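# Recentre funnel on base and reclip spring clamp

## Task

Put the filter funnel back so it sits centred on its base, then leave the spring clamp fully pushed on and closed around both flanges.

## Robot and tools

Robot: two seven-joint xArm7 arms, left_arm and right_arm, each ending in a two-finger parallel gripper with a camera on the wrist. Calibrated URDF root positions in the scene frame: left_arm at (+0.045, +0.362, 0) m with quat_wxyz (+1.000, 0, 0, -0.003); right_arm at (-0.022, -0.327, 0) m with quat_wxyz (+1.000, 0, 0, +0.029). A two-camera stand is fixed to the floor behind the arms.

Frames. Scene frame: origin at table-top height, halfway between the nominal bases; +z up, +x out over the table, left_arm on the +y side (image left/right may differ). Fixed cameras and the table use the scene frame. Everything about a hand (position, quat, velocities, Hand target, wrist camera pose) is in that arm's own base frame, and printed values can be off by a few cm, worse at long reach. Gripper axes: fingers point along +z, they open and close along y. end_effector_position sits between the pads when closed, about 2 cm short of the tips; tips advance about 10 mm along +z while closing, mostly while still wider than 40 mm.

execute_actions(actions, cameras). actions is a list of actions; each action is a list of 1 to 15 rows, one row per 1/30 s step; if fewer than 15 rows, the last row repeats to fill. Each row is one flat list of 14 numbers in [-1, 1] covering both arms: left_arm dx, dy, dz, rx, ry, rz, opening, then right_arm in the same order. dx..rz are offsets, not poses: measured from that arm's Hand target as it was when the action began, along that arm's base axes, with rotation (rx, ry, rz as a single rotation vector) about the Hand target position. Every row counts from that same start, so rows do not add up within an action, but sending the same offset in a new action moves further. Scale: 1.0 = 0.6 m or 180 degrees. A translation longer than 1.0 may be shortened. opening is absolute: +1 fully open (0.084 m), -1 closed. Six zeros re-command the current Hand target. Always send the opening you want for each gripper, since 0 is half open, not 'unchanged'. Images return only when actions is empty or cameras lists names ("all" for all, [] for none).

move(target, speed, blend, opening_speed, blocking, cameras). target is one 14-number row or up to 15 such rows, same layout, units and scale as above; every row is an offset from the Hand targets at the move's start, not from the previous row. Grippers travel in straight lines, turning the short way, with no obstacle avoidance. speed: m/s, 0.002 to 1, default 0.25, one value or one per target; rotation is capped at twice that in rad/s. blend: corner rounding radius in m per target; 0 means stop at each. opening_speed: rate of the opening on the -1..+1 scale per second, at least 0.2. blocking=false returns after about 0.5 s while the move continues. Total path time is capped at 10 s. Result adds a move: line with the ending (done = at rest within 3 mm and 2 degrees; off_target, moving, held, fault) and limits (paced = pose clipped, held = steps withheld). Done does not imply contact or no contact.

wait(seconds 0 to 10) lets time pass with last commands held. stop brakes a running move. zoom_image(camera, region [x0, y0, x1, y1] in image pixels, origin top-left, at most 504 by 504) magnifies the latest image of cam_high, cam_low, cam_left_wrist or cam_right_wrist. clear_fault(arm) releases a reported torque fault on left_arm or right_arm. read_manual gives licence texts only. finished_scene(scene, 1 or 2) ends the scene for good; the goal must hold with the robot not touching anything.

Cameras available: cam_high, cam_left_wrist, cam_right_wrist, each 896x504.

Results. Hand target is the last commanded pose after clipping; each step clips commands to within 70 mm and 16 degrees of the measured pose, so a single action may fall short. The gripper can rest short of its Hand target; a new command (even zeros) retries, otherwise send the remaining gap as an offset. Tool commands shows the current opening commands. grip_measured is the measured opening on the -1..+1 scale. Joint velocities 'within noise' means the arm is still. Joint torques include gravity and offsets, so they are rough.

Gripping: to hold, command an opening well under grip_measured; force is about 24 N per pad for parts up to about 6 cm wide. Fast closing squeezes harder.

Avoid: dropping parts or releasing moving ones, anything leaving the table, hard hits on fixed or heavy objects, fast impacts, pressing deep past a contact, and any contact between the arms (including one gripper closing on the other's fingers); the clearance check can hold a move but is not reliable. A blocked arm keeps pushing until you command its target back behind the gripper. Contact torque reaching a joint limit (N m: waist 42.7, shoulder 42.9, upper arm roll 27.3, elbow 27.3, forearm roll 27.3, wrist pitch 14.7, wrist roll 15.3), a motor saturated for 1 s, or long overload causes a torque fault needing clear_fault. Motors heating from holding, stretched poses or pushing show MOTOR HOT at 65 °C and brake the arm at 80 °C for 30 to 60 s or more. Large wrist turns may swing the elbow; free a joint at its limit with turns under half a turn back.

Each tool is called after "Call:" as name(argument=value, ...) on one line, values as JSON.

## Session

Call:
execute_actions(actions=[])

Scene clock: 0.00 s.
left_arm: end_effector_position=(+0.3520, -0.1447, +0.1279) grip_measured=+1.00 end_effector_quat_wxyz=(-0.014, +0.698, +0.715, +0.037) | right_arm: end_effector_position=(+0.6518, -0.2676, +0.1494) grip_measured=+1.00 end_effector_quat_wxyz=(-0.017, +0.753, -0.161, +0.638)
Joint positions: left_arm=[-0.168 -0.161 -0.258 0.635 0.053 0.792 -2.056 0.084] | right_arm=[-0.497 0.557 0.049 1.231 2.745 0.737 -2.682 0.084]
Joint velocities: within noise
Joint torques (N m): no reading
Hand target: left_arm +0.3520, -0.1447, +0.1279; -0.014, +0.698, +0.715, +0.037 | right_arm +0.6518, -0.2676, +0.1494; -0.017, +0.753, -0.161, +0.638
Tool commands: left_gripper/opening=+1.0 right_gripper/opening=+1.0

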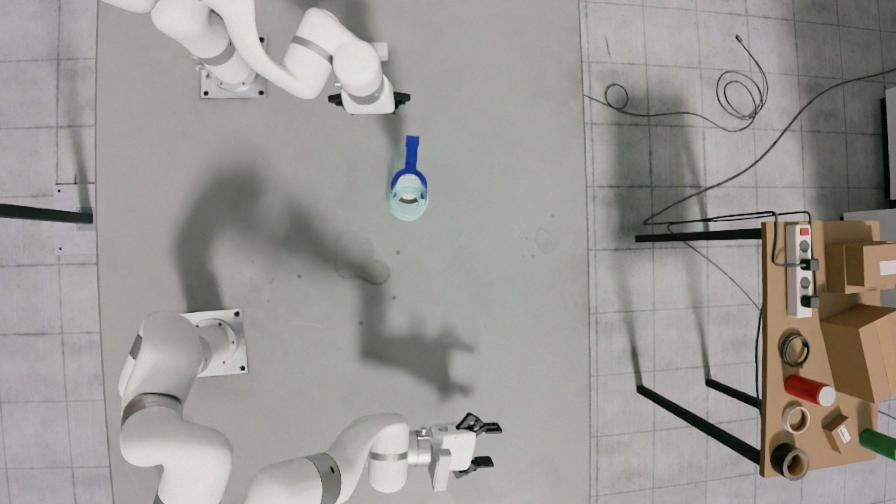

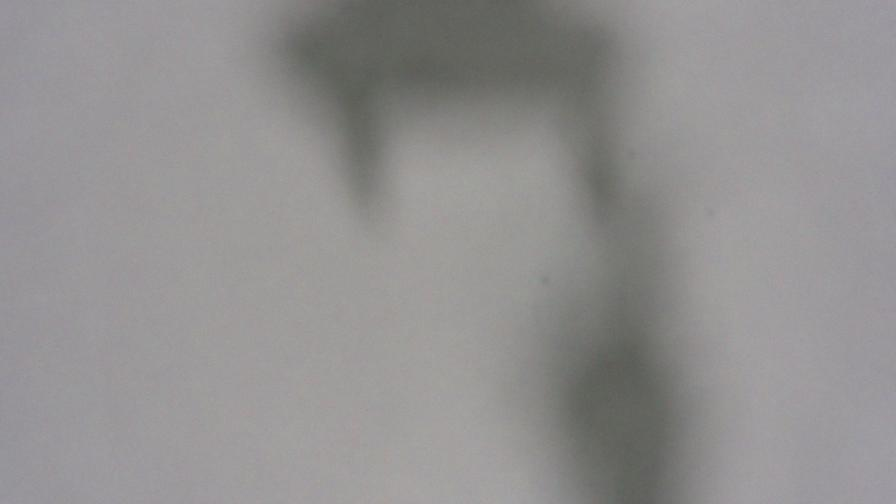

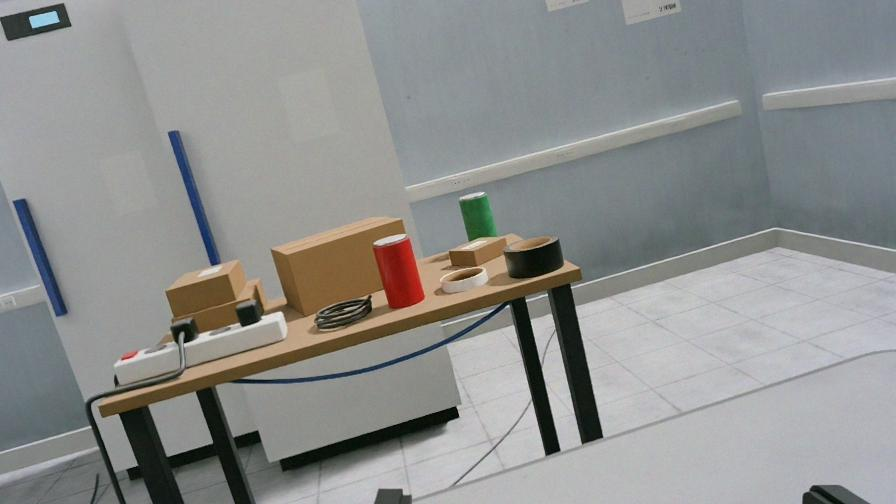

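Call:
zoom_image(camera="cam_high", region=[350, 120, 470, 230])

Scaled by 4.200 from the camera's 896x504 image, which has a finer 1280x720 frame.

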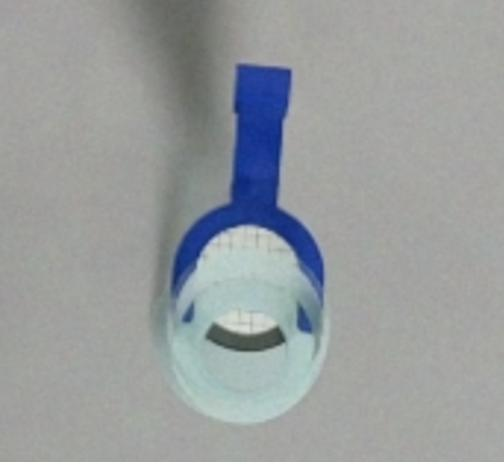

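Call:
move(target=[0.1,-0.1,0.3,0,0,0,1,-0.295,0.497,0.083,0,0,0.54,1], speed=0.4, cameras=["all"])

Scene clock: 20.97 s.
left_arm: end_effector_position=(+0.4120, -0.2047, +0.3079) grip_measured=+1.00 end_effector_quat_wxyz=(-0.014, +0.698, +0.715, +0.037) | right_arm: end_effector_position=(+0.4748, +0.0306, +0.1991) grip_measured=+1.00 end_effector_quat_wxyz=(-0.490, +0.618, +0.458, +0.409)
Joint positions: left_arm=[-0.193 -0.065 -0.298 1.276 0.061 1.344 -2.099 0.084] | right_arm=[-0.552 0.452 0.112 1.177 1.12 1.65 -2.223 0.084]
Joint torques (N m): left_arm=[-2.38 -12.99 -0.46 23.46 0.83 -1.3 -0.95] | right_arm=[2.11 -34.86 2.69 8.66 0.57 1.45 0.42]
Hand target: left_arm +0.4120, -0.2047, +0.3079; -0.014, +0.698, +0.715, +0.037 | right_arm +0.4748, +0.0306, +0.1992; -0.490, +0.618, +0.458, +0.409
Off the commanded pose: left_arm 0.000 m, 0 deg | right_arm 0.000 m, 0 deg.
move: done

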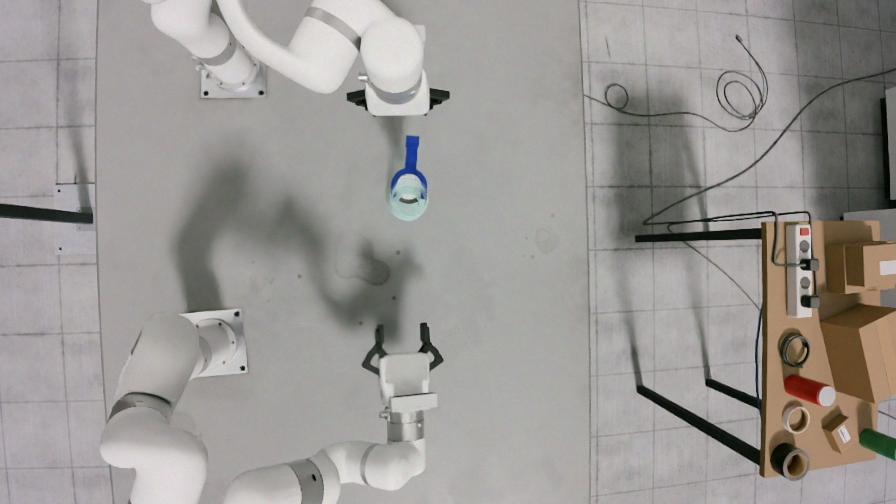

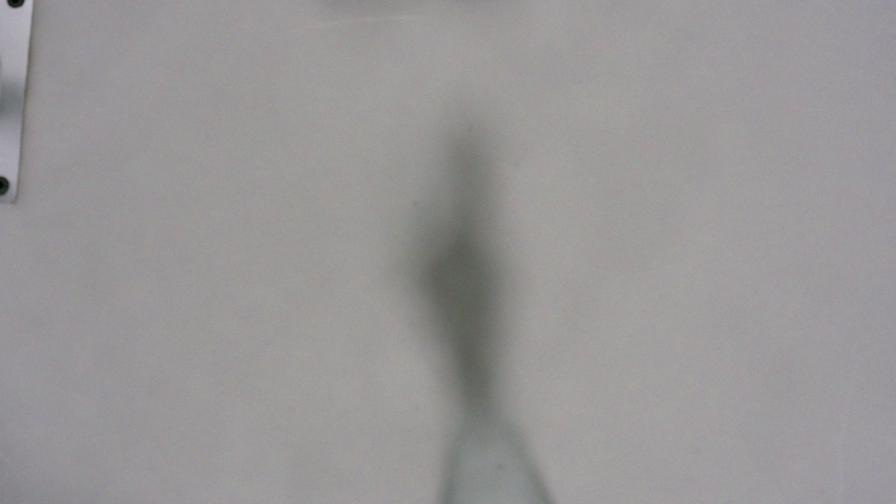

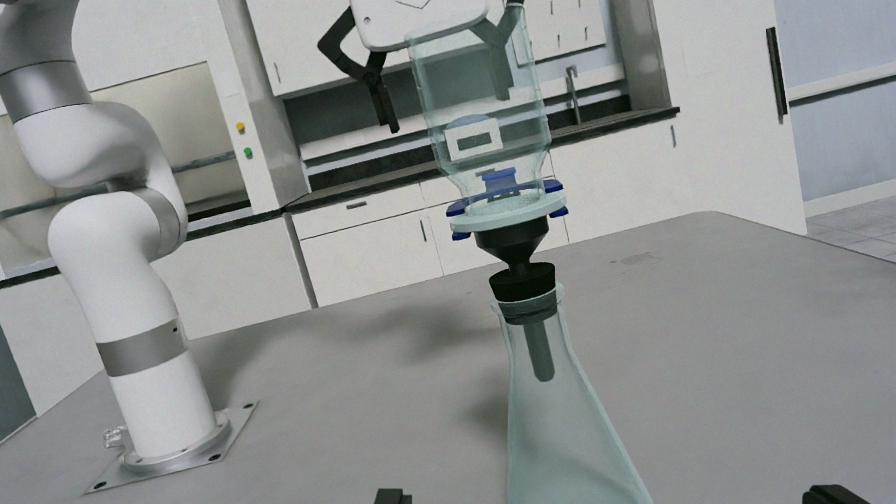

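Call:
zoom_image(camera="cam_right_wrist", region=[380, 0, 640, 300])

Call:
zoom_image(camera="cam_high", region=[370, 110, 460, 230])

Scaled by 1.680 from the camera's 896x504 image, which has a finer 1280x720 frame.

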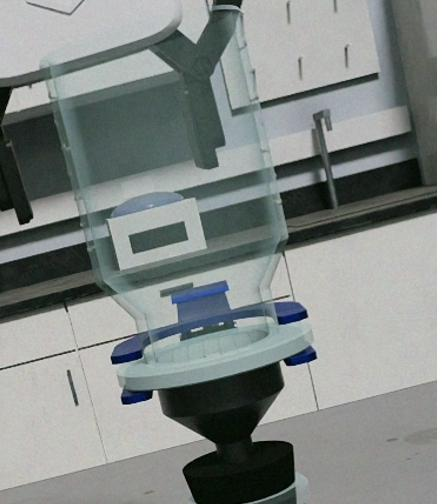

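Scaled by 4.200 from the camera's 896x504 image, which has a finer 1280x720 frame.

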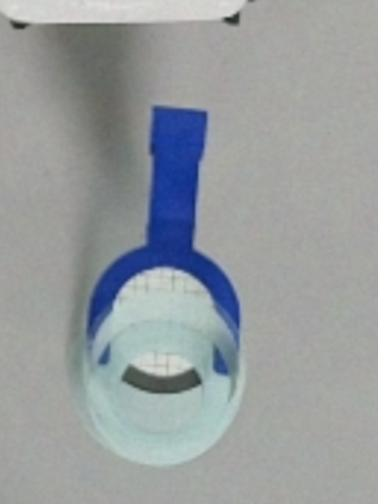

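Call:
move(target=[0,0.1,0,0,0,0,1,-0.319,0.267,0.05,0,0,-0.27,1], speed=0.4, cameras=["cam_right_wrist"])

Call:
zoom_image(camera="cam_right_wrist", region=[250, 0, 650, 300])

Scene clock: 41.47 s.
left_arm: end_effector_position=(+0.4120, -0.1505, +0.3079) grip_measured=+1.00 end_effector_quat_wxyz=(-0.014, +0.698, +0.715, +0.037) | right_arm: end_effector_position=(+0.3476, +0.1330, +0.2104) grip_measured=+1.00 end_effector_quat_wxyz=(-0.387, +0.705, +0.287, +0.520)
Joint positions: left_arm=[-0.143 -0.146 -0.23 1.189 0.047 1.328 -1.978 0.084] | right_arm=[-0.464 -0.373 0.205 0.205 1.752 1.352 -2.306 0.084]
Joint torques (N m): left_arm=[2.25 -14.97 1.2 21.21 -0.5 -2.1 0.72] | right_arm=[-1.66 -8.73 -2.18 8.65 0.08 1.38 -0.53]
Hand target: left_arm +0.4120, -0.1505, +0.3079; -0.014, +0.698, +0.715, +0.037 (not the last commanded pose) | right_arm +0.3476, +0.1330, +0.2104; -0.387, +0.705, +0.287, +0.520 (not the last commanded pose)
Off the commanded pose: left_arm 0.006 m, 0 deg | right_arm 0.088 m, 21 deg.
move: held (right_arm; a check stopped the path), off_target (left_arm; braked when a check withheld steps of right_arm); limits=held
pose unreachable (right arm): on one or more control steps of this call, first in action 0 (counted from 0), this arm could not follow its commanded pose, so it was not sent that pose on those steps. It may still have moved: this result reports where it is.
cause: moving toward the commanded pose would bring two parts of the arm too close to each other (joints 2 (shoulder) to 5 (forearm roll) lie between them).
Images, in order (width x height): cam_right_wrist 896x504.

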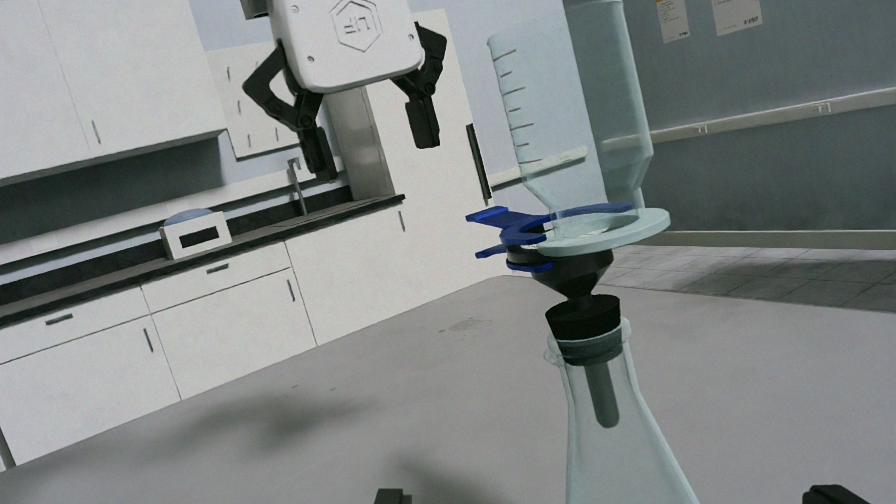

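Scaled by 1.260 from the camera's 896x504 image, which has a finer 1280x720 frame.

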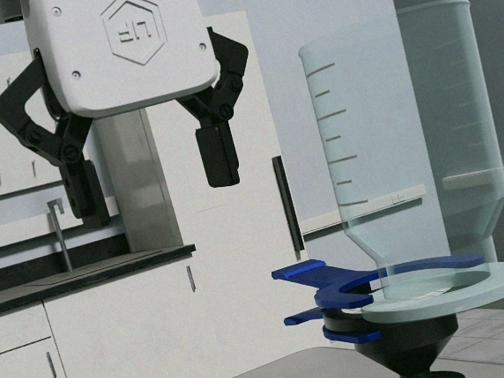

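Call:
move(target=[0.048,-0.049,-0.113,-0.3906,-0.3719,-0.4126,1,0,0,0,0,0,0,1], speed=0.4, cameras=["all"])

Call:
zoom_image(camera="cam_right_wrist", region=[400, 100, 700, 300])

Scene clock: 100.27 s.
left_arm: end_effector_position=(+0.4408, -0.1799, +0.2401) grip_measured=+1.00 end_effector_quat_wxyz=(+0.708, +0.707, +0.000, -0.001) | right_arm: end_effector_position=(+0.3476, +0.1330, +0.2104) grip_measured=+1.00 end_effector_quat_wxyz=(-0.387, +0.705, +0.287, +0.520)
Joint positions: left_arm=[-0.523 0.406 0.769 0.942 -1.569 1.916 0.958 0.084] | right_arm=[-0.464 -0.373 0.205 0.205 1.752 1.352 -2.306 0.084]
Joint torques (N m): left_arm=[1.72 -15.68 2.68 17.18 -1.54 1.94 0.8] | right_arm=[-2.01 -8.65 -1.81 8.39 0.27 1.5 -0.35]
Hand target: left_arm +0.4408, -0.1799, +0.2401; +0.708, +0.707, +0.000, -0.001 | right_arm +0.3476, +0.1330, +0.2104; -0.387, +0.705, +0.287, +0.520
Off the commanded pose: left_arm 0.000 m, 0 deg | right_arm 0.000 m, 0 deg.
move: done

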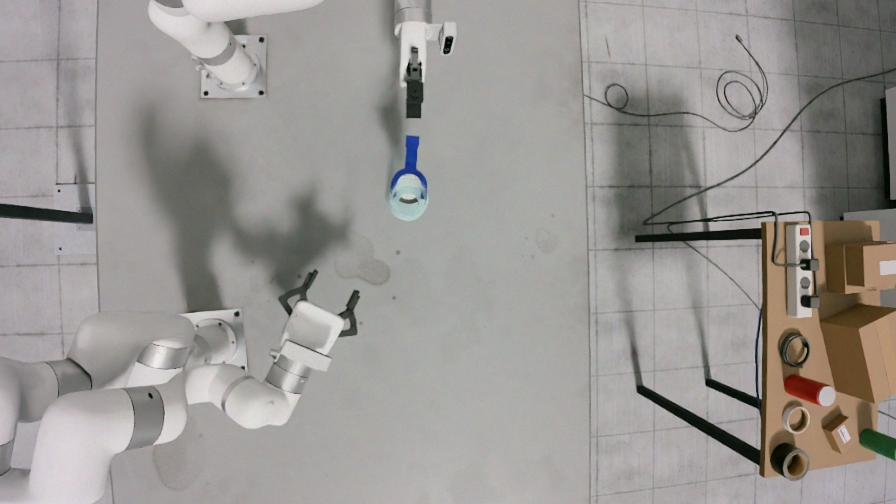

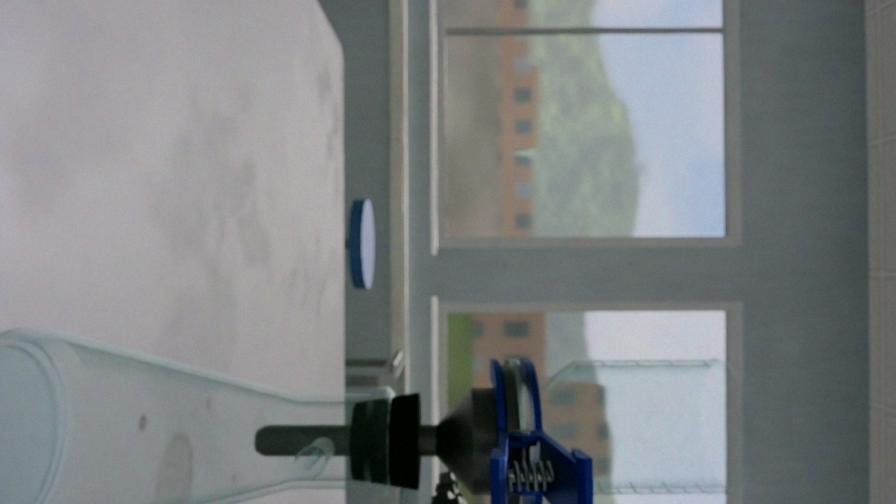

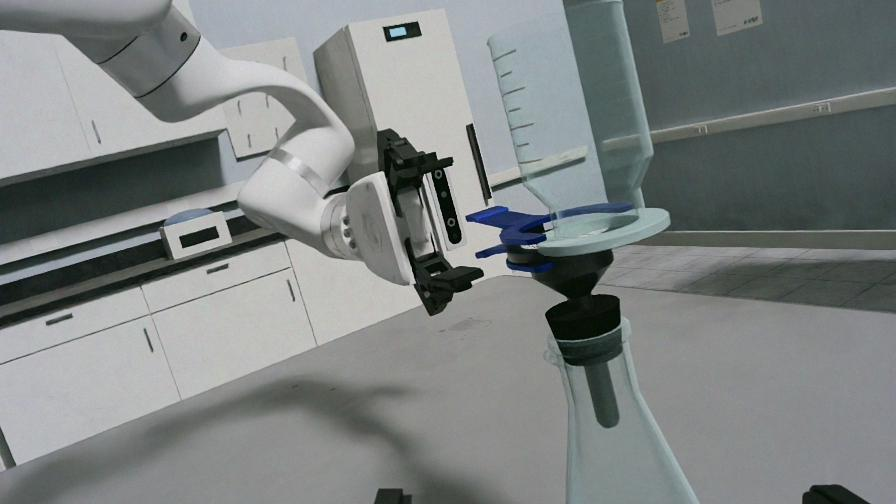

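Scaled by 1.680 from the camera's 896x504 image, which has a finer 1280x720 frame.

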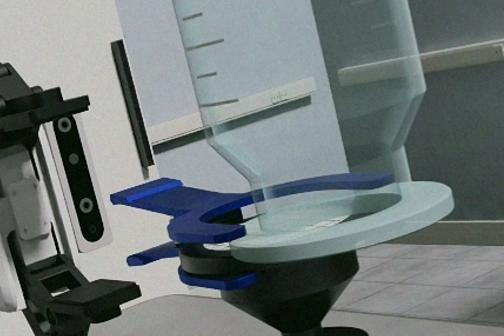

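Call:
move(target=[0,-0.115,-0.005,0,0,0,0.3,0,0,0,0,0,0,1], speed=0.12, cameras=["all"])

Call:
zoom_image(camera="cam_right_wrist", region=[400, 130, 700, 330])

Call:
zoom_image(camera="cam_high", region=[370, 110, 460, 230])

Scene clock: 113.57 s.
left_arm: end_effector_position=(+0.4408, -0.2488, +0.2372) grip_measured=+0.29 end_effector_quat_wxyz=(+0.708, +0.707, +0.000, -0.001) | right_arm: end_effector_position=(+0.3476, +0.1330, +0.2104) grip_measured=+1.00 end_effector_quat_wxyz=(-0.387, +0.705, +0.287, +0.520)
Joint positions: left_arm=[-0.64 0.372 0.701 0.911 -1.688 1.78 0.941 0.056] | right_arm=[-0.464 -0.373 0.205 0.205 1.752 1.352 -2.306 0.084]
Joint torques (N m): left_arm=[-2.25 -16.44 2.3 17.83 -1.59 1.17 -0.7] | right_arm=[-1.77 -8.72 -1.85 8.29 0.6 1.59 -0.66]
Hand target: left_arm +0.4408, -0.2489, +0.2371; +0.708, +0.707, +0.000, -0.001 | right_arm +0.3476, +0.1330, +0.2104; -0.387, +0.705, +0.287, +0.520
Off the commanded pose: left_arm 0.000 m, 0 deg | right_arm 0.000 m, 0 deg.
move: done

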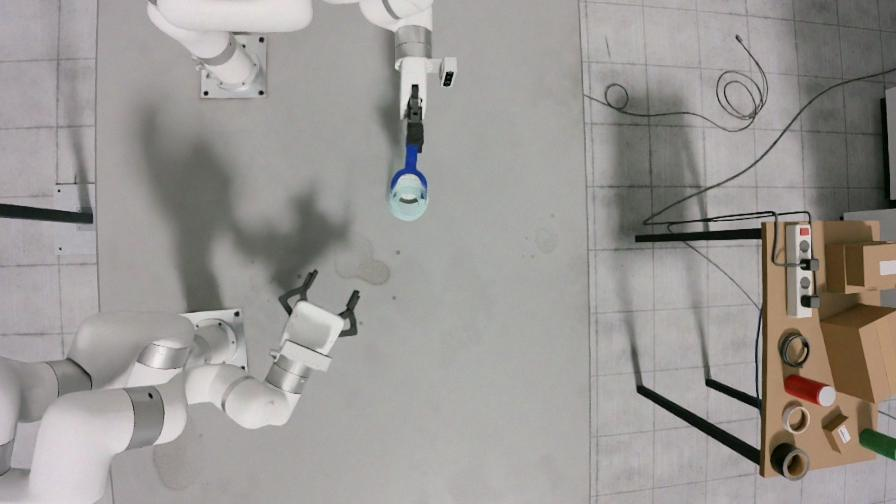

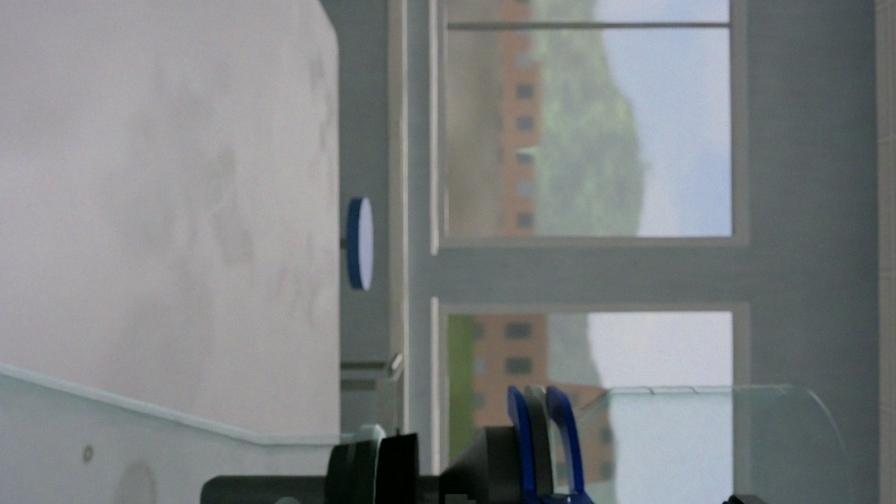

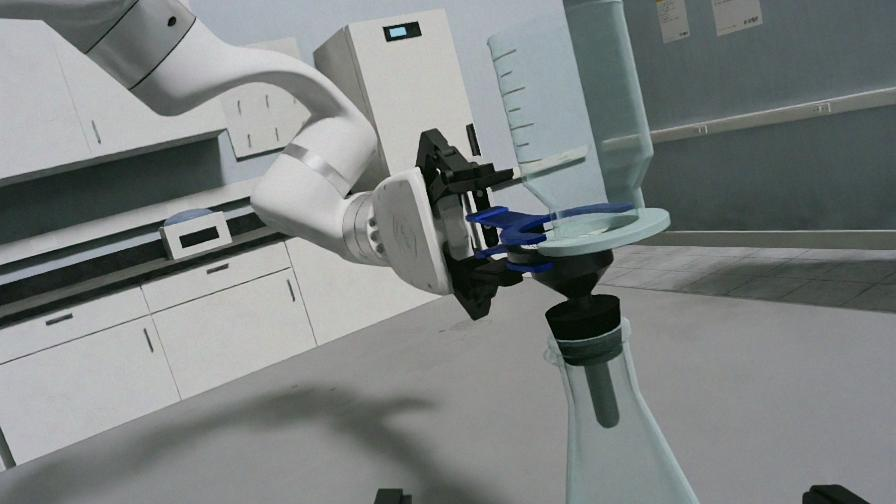

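Scaled by 1.680 from the camera's 896x504 image, which has a finer 1280x720 frame.

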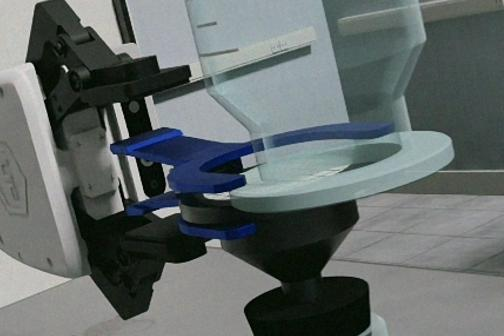

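Scaled by 4.200 from the camera's 896x504 image, which has a finer 1280x720 frame.

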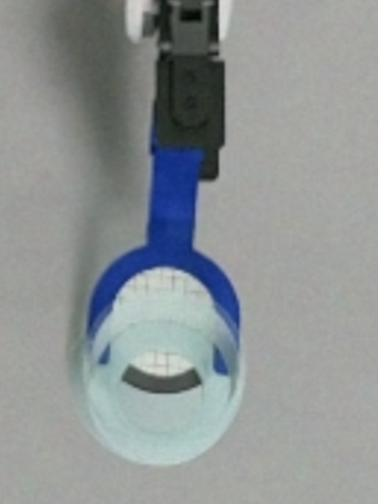

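Call:
move(target=[-0.008,-0.005,0,0,0,0,0.3,0.2643,0.0748,0.1743,0.0248,-0.0927,0.160,1], speed=0.25, cameras=["cam_high","cam_right_wrist"])

Call:
zoom_image(camera="cam_high", region=[350, 110, 480, 310])

Scene clock: 143.33 s.
left_arm: end_effector_position=(+0.4360, -0.2519, +0.2371) grip_measured=+0.29 end_effector_quat_wxyz=(+0.708, +0.707, +0.000, -0.001) | right_arm: end_effector_position=(+0.5062, +0.1779, +0.3150) grip_measured=+1.00 end_effector_quat_wxyz=(+0.485, -0.514, -0.485, -0.515)
Joint positions: left_arm=[-0.65 0.358 0.7 0.893 -1.688 1.769 0.946 0.056] | right_arm=[-0.4 0.292 0.268 1.129 1.459 1.584 -2.291 0.084]
Joint torques (N m): left_arm=[-2.47 -18.42 2.01 15.64 -0.18 1.16 0.81] | right_arm=[2.06 -31.57 3.03 9.72 0.59 1.57 0.4]
Hand target: left_arm +0.4360, -0.2519, +0.2371; +0.708, +0.707, +0.000, -0.001 | right_arm +0.5062, +0.1779, +0.3150; +0.485, -0.514, -0.485, -0.515
Off the commanded pose: left_arm 0.000 m, 0 deg | right_arm 0.000 m, 0 deg.
move: done
Images, in order (width x height): cam_high 896x504, cam_right_wrist 896x504.

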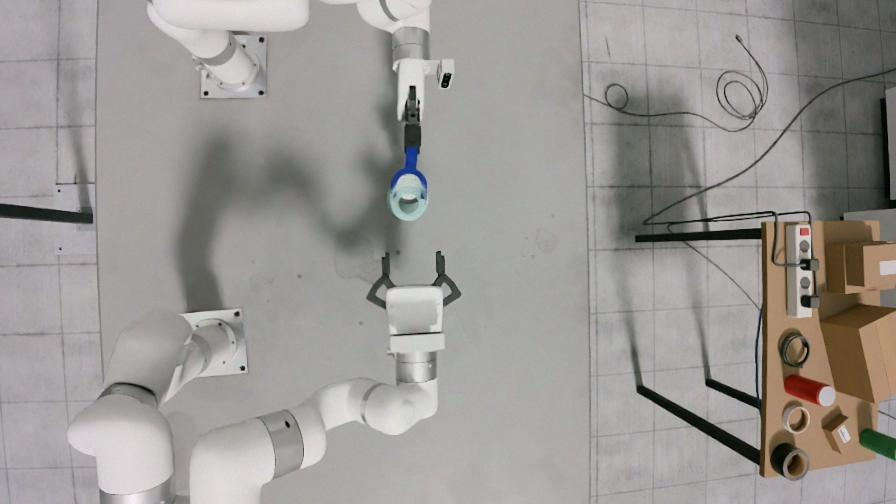

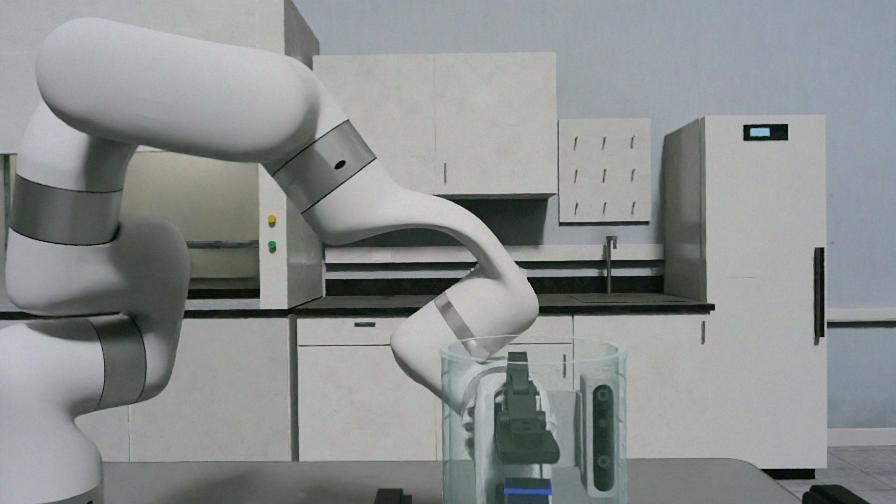

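Scaled by 2.520 from the camera's 896x504 image, which has a finer 1280x720 frame.

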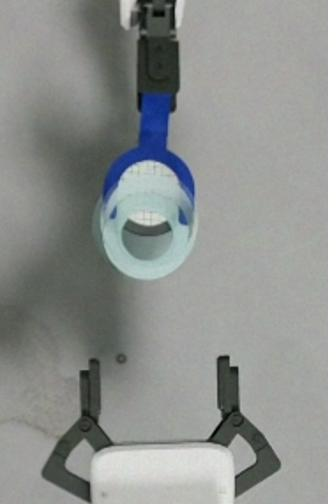

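Call:
move(target=[0,0,0,0,0,0,0.3,0.003,0.1633,0,0,0,0,1], speed=0.12, cameras=["cam_high","cam_right_wrist"])

Call:
zoom_image(camera="cam_high", region=[370, 120, 470, 240])

Scene clock: 150.13 s.
left_arm: end_effector_position=(+0.4360, -0.2519, +0.2371) grip_measured=+0.29 end_effector_quat_wxyz=(+0.708, +0.707, +0.000, -0.001) | right_arm: end_effector_position=(+0.5080, +0.2758, +0.3150) grip_measured=+1.00 end_effector_quat_wxyz=(+0.485, -0.514, -0.485, -0.515)
Joint positions: left_arm=[-0.65 0.358 0.7 0.893 -1.688 1.769 0.946 0.056] | right_arm=[-0.265 0.292 0.367 1.121 1.592 1.393 -2.304 0.084]
Joint torques (N m): left_arm=[-2.25 -19.03 1.9 15.73 -0.51 1.26 0.62] | right_arm=[1.74 -31.47 3.53 9.86 1.73 0.62 -0.49]
Hand target: left_arm +0.4360, -0.2519, +0.2371; +0.708, +0.707, +0.000, -0.001 | right_arm +0.5080, +0.2759, +0.3150; +0.485, -0.514, -0.485, -0.515
Off the commanded pose: left_arm 0.000 m, 0 deg | right_arm 0.000 m, 0 deg.
move: done
Images, in order (width x height): cam_high 896x504, cam_right_wrist 896x504.

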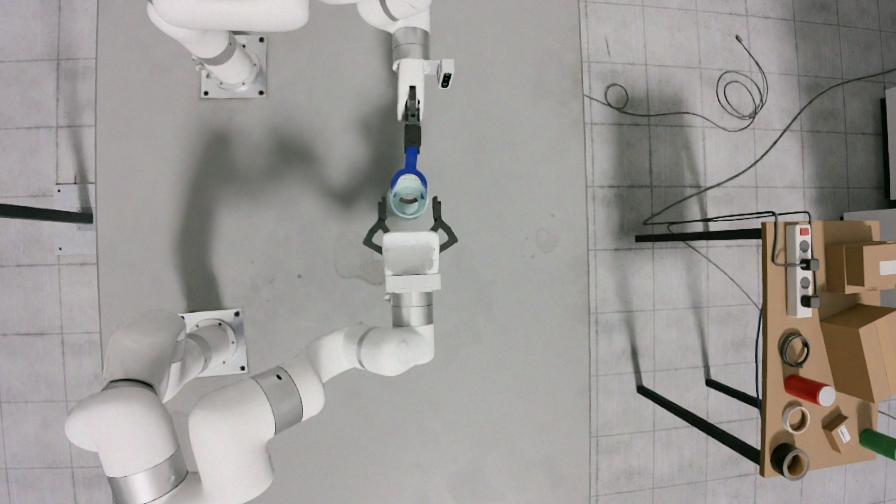

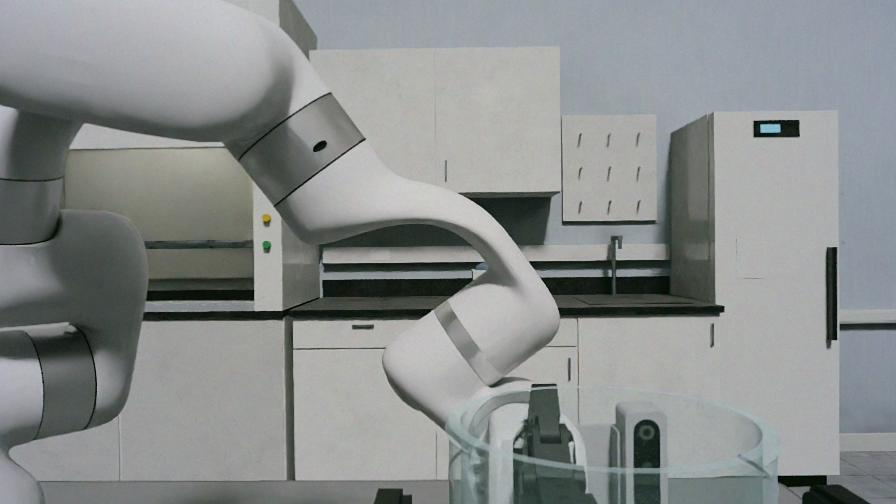

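Scaled by 4.200 from the camera's 896x504 image, which has a finer 1280x720 frame.

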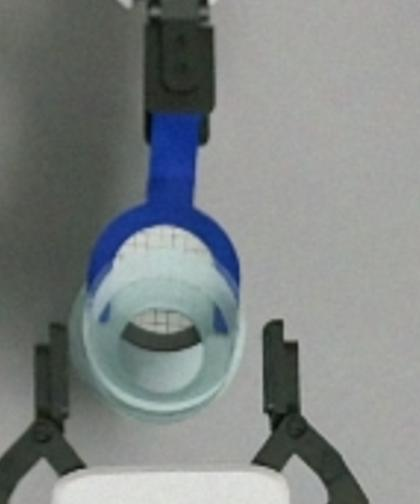

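Call:
move(target=[0,0,0,0,0,0,0.3,0,0,0,0,0,0,0.3], opening_speed=0.6, cameras=[])

Call:
move(target=[0,0,0,0,0,0,-1,0,0,0,0,0,0,0.3], opening_speed=0.6, cameras=["cam_high","cam_left_wrist","cam_right_wrist"])

Call:
zoom_image(camera="cam_high", region=[370, 120, 470, 240])

Scene clock: 160.20 s.
left_arm: end_effector_position=(+0.4360, -0.2519, +0.2371) grip_measured=+0.29 end_effector_quat_wxyz=(+0.708, +0.707, +0.000, -0.001) | right_arm: end_effector_position=(+0.5080, +0.2759, +0.3150) grip_measured=+0.54 end_effector_quat_wxyz=(+0.485, -0.514, -0.485, -0.515)
Joint positions: left_arm=[-0.65 0.358 0.7 0.893 -1.688 1.769 0.946 0.056] | right_arm=[-0.265 0.292 0.367 1.121 1.592 1.393 -2.304 0.066]
Joint torques (N m): left_arm=[-1.76 -19.08 2.09 15.5 -0.29 1.19 0.96] | right_arm=[1.59 -31.96 3.1 8.91 1.37 1.12 -0.17]
Hand target: left_arm +0.4360, -0.2519, +0.2371; +0.708, +0.707, +0.000, -0.001 | right_arm +0.5080, +0.2759, +0.3150; +0.485, -0.514, -0.485, -0.515
Off the commanded pose: left_arm 0.000 m, 0 deg | right_arm 0.000 m, 0 deg.
move: done
No camera images: "cameras" was empty.

Scene clock: 162.57 s.
left_arm: end_effector_position=(+0.4360, -0.2519, +0.2371) grip_measured=-0.69 end_effector_quat_wxyz=(+0.708, +0.707, +0.000, -0.001) | right_arm: end_effector_position=(+0.5080, +0.2759, +0.3150) grip_measured=+0.54 end_effector_quat_wxyz=(+0.485, -0.514, -0.485, -0.515)
Joint positions: left_arm=[-0.65 0.358 0.7 0.893 -1.688 1.769 0.946 0.013] | right_arm=[-0.265 0.292 0.367 1.121 1.592 1.393 -2.304 0.066]
Joint torques (N m): left_arm=[-0.78 -16.84 2.98 15.98 -1.76 1.45 0.76] | right_arm=[0.24 -34.18 2.88 10.1 0.77 1.29 0.16]
Hand target: left_arm +0.4360, -0.2519, +0.2371; +0.708, +0.707, +0.000, -0.001 | right_arm +0.5080, +0.2759, +0.3150; +0.485, -0.514, -0.485, -0.515
Off the commanded pose: left_arm 0.000 m, 0 deg | right_arm 0.000 m, 0 deg.
move: done

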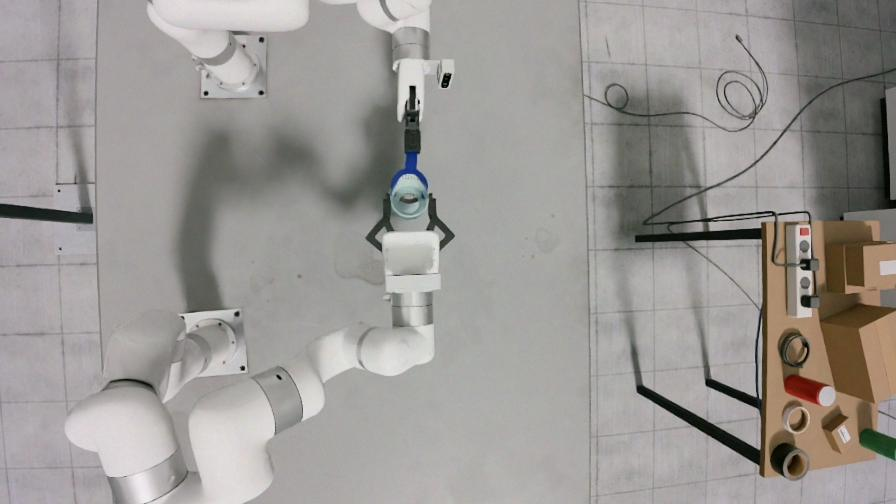

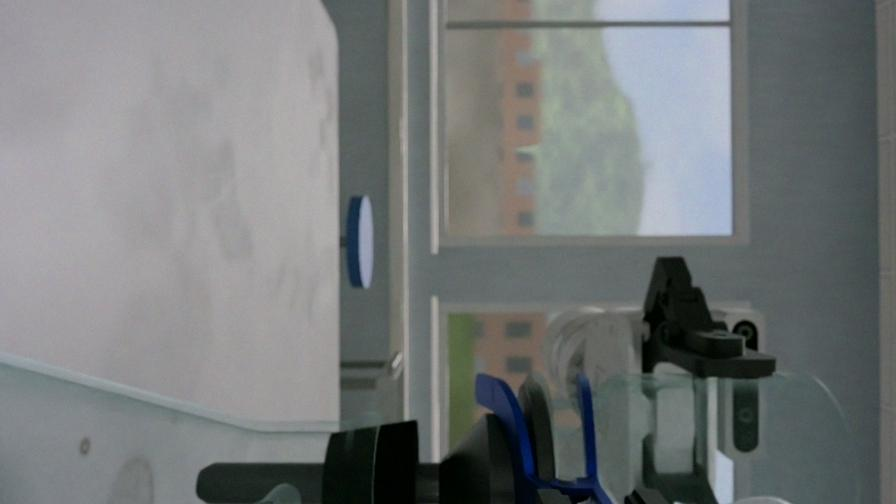

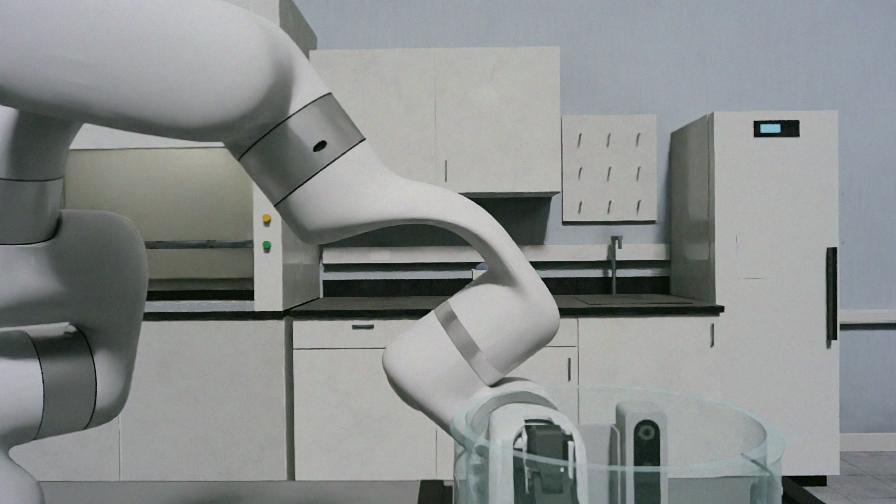

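Scaled by 4.200 from the camera's 896x504 image, which has a finer 1280x720 frame.

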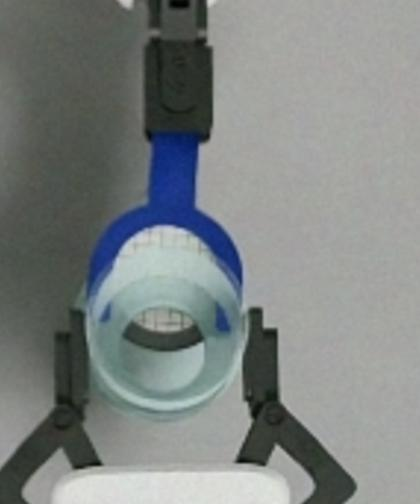

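Call:
move(target=[0,0.1,0,0,0,0,-1,0,0,0,0,0,0,0.3], speed=0.08, cameras=["cam_high","cam_left_wrist"])

Call:
zoom_image(camera="cam_high", region=[370, 110, 470, 230])

Scene clock: 169.57 s.
left_arm: end_effector_position=(+0.4360, -0.1919, +0.2371) grip_measured=-0.70 end_effector_quat_wxyz=(+0.708, +0.707, +0.000, -0.001) | right_arm: end_effector_position=(+0.5080, +0.2759, +0.3150) grip_measured=+0.54 end_effector_quat_wxyz=(+0.485, -0.514, -0.485, -0.515)
Joint positions: left_arm=[-0.549 0.391 0.761 0.916 -1.583 1.889 0.966 0.013] | right_arm=[-0.265 0.292 0.367 1.121 1.592 1.393 -2.304 0.066]
Joint torques (N m): left_arm=[1.75 -16.32 3.5 17.23 -0.28 2.13 0.71] | right_arm=[-0.91 -34.66 2.83 9.92 0.47 1.3 0.36]
Hand target: left_arm +0.4360, -0.1919, +0.2371; +0.708, +0.707, +0.000, -0.001 | right_arm +0.5080, +0.2759, +0.3150; +0.485, -0.514, -0.485, -0.515
Off the commanded pose: left_arm 0.000 m, 0 deg | right_arm 0.000 m, 0 deg.
move: done
Images, in order (width x height): cam_high 896x504, cam_left_wrist 896x504.

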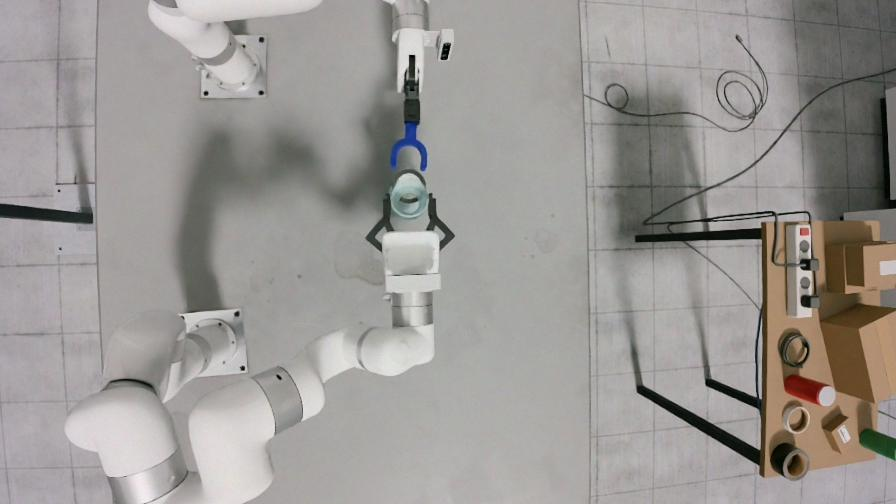

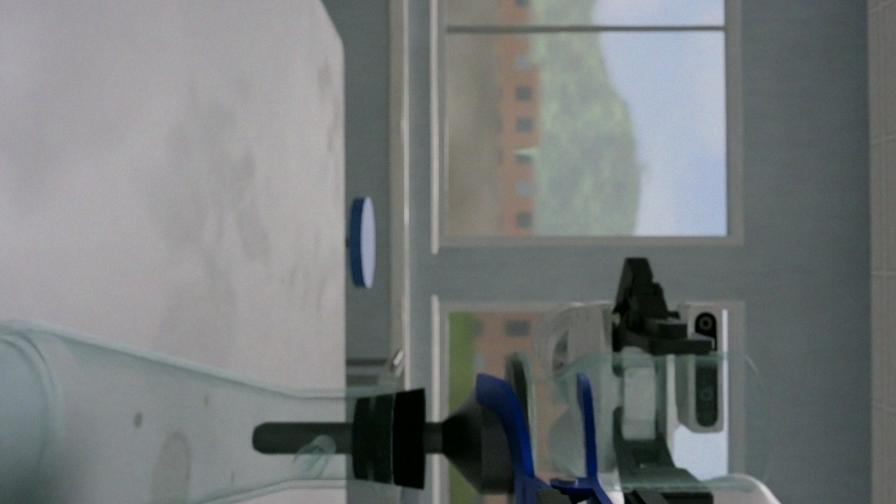

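Scaled by 4.200 from the camera's 896x504 image, which has a finer 1280x720 frame.

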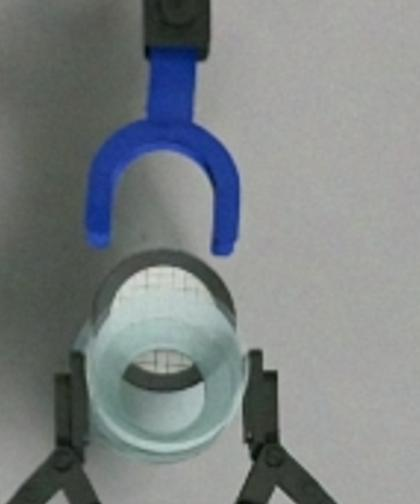

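Call:
zoom_image(camera="cam_high", region=[385, 165, 435, 225])

Scaled by 8.400 from the camera's 896x504 image, which has a finer 1280x720 frame.

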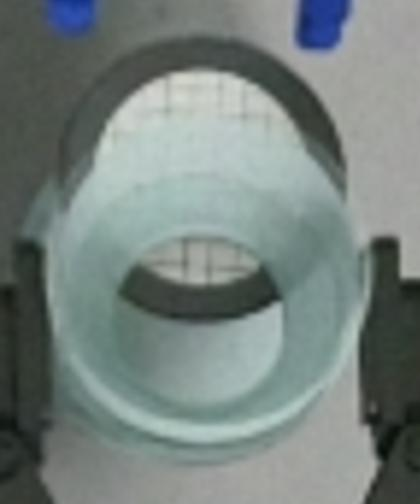

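Call:
move(target=[[0,0,0,0,0,0,-1,0,0,0.0067,0,0,0,0.2],[0,0,0,0,0,0,-1,0.0038,0.0555,0.0067,0,0,0,0.2]], speed=0.05, cameras=["cam_high","cam_left_wrist"])

Call:
zoom_image(camera="cam_high", region=[385, 155, 435, 215])

Call:
zoom_image(camera="cam_left_wrist", region=[400, 330, 700, 504])

Scene clock: 198.03 s.
left_arm: end_effector_position=(+0.4360, -0.1919, +0.2371) grip_measured=-0.70 end_effector_quat_wxyz=(+0.708, +0.707, +0.000, -0.001) | right_arm: end_effector_position=(+0.5103, +0.3091, +0.3190) grip_measured=+0.54 end_effector_quat_wxyz=(+0.485, -0.514, -0.485, -0.515)
Joint positions: left_arm=[-0.548 0.391 0.761 0.916 -1.583 1.889 0.966 0.013] | right_arm=[-0.216 0.306 0.399 1.147 1.631 1.325 -2.298 0.066]
Joint torques (N m): left_arm=[2.52 -15.83 3.06 17.25 -0.64 2.06 1.07] | right_arm=[1.98 -32.19 4.02 10.59 1.99 0.83 -0.36]
Hand target: left_arm +0.4360, -0.1919, +0.2371; +0.708, +0.707, +0.000, -0.001 | right_arm +0.5103, +0.3092, +0.3190; +0.485, -0.514, -0.485, -0.515
Off the commanded pose: left_arm 0.000 m, 0 deg | right_arm 0.000 m, 0 deg.
move: done
Images, in order (width x height): cam_high 896x504, cam_left_wrist 896x504.

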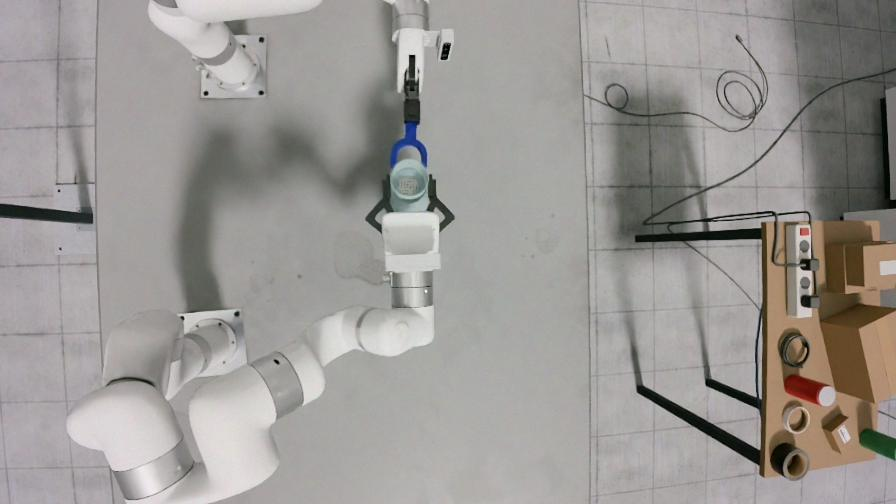

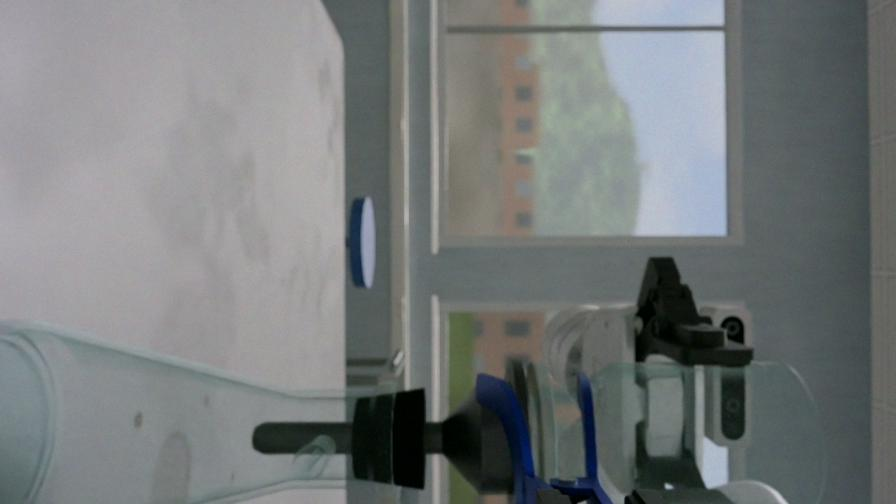

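Scaled by 8.400 from the camera's 896x504 image, which has a finer 1280x720 frame.

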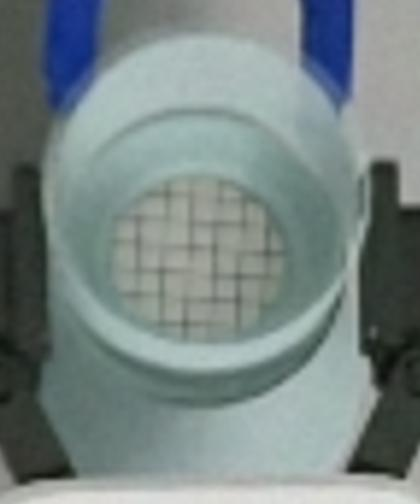

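Scaled by 1.680 from the camera's 896x504 image, which has a finer 1280x720 frame.

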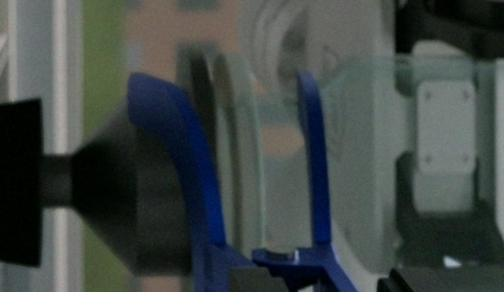

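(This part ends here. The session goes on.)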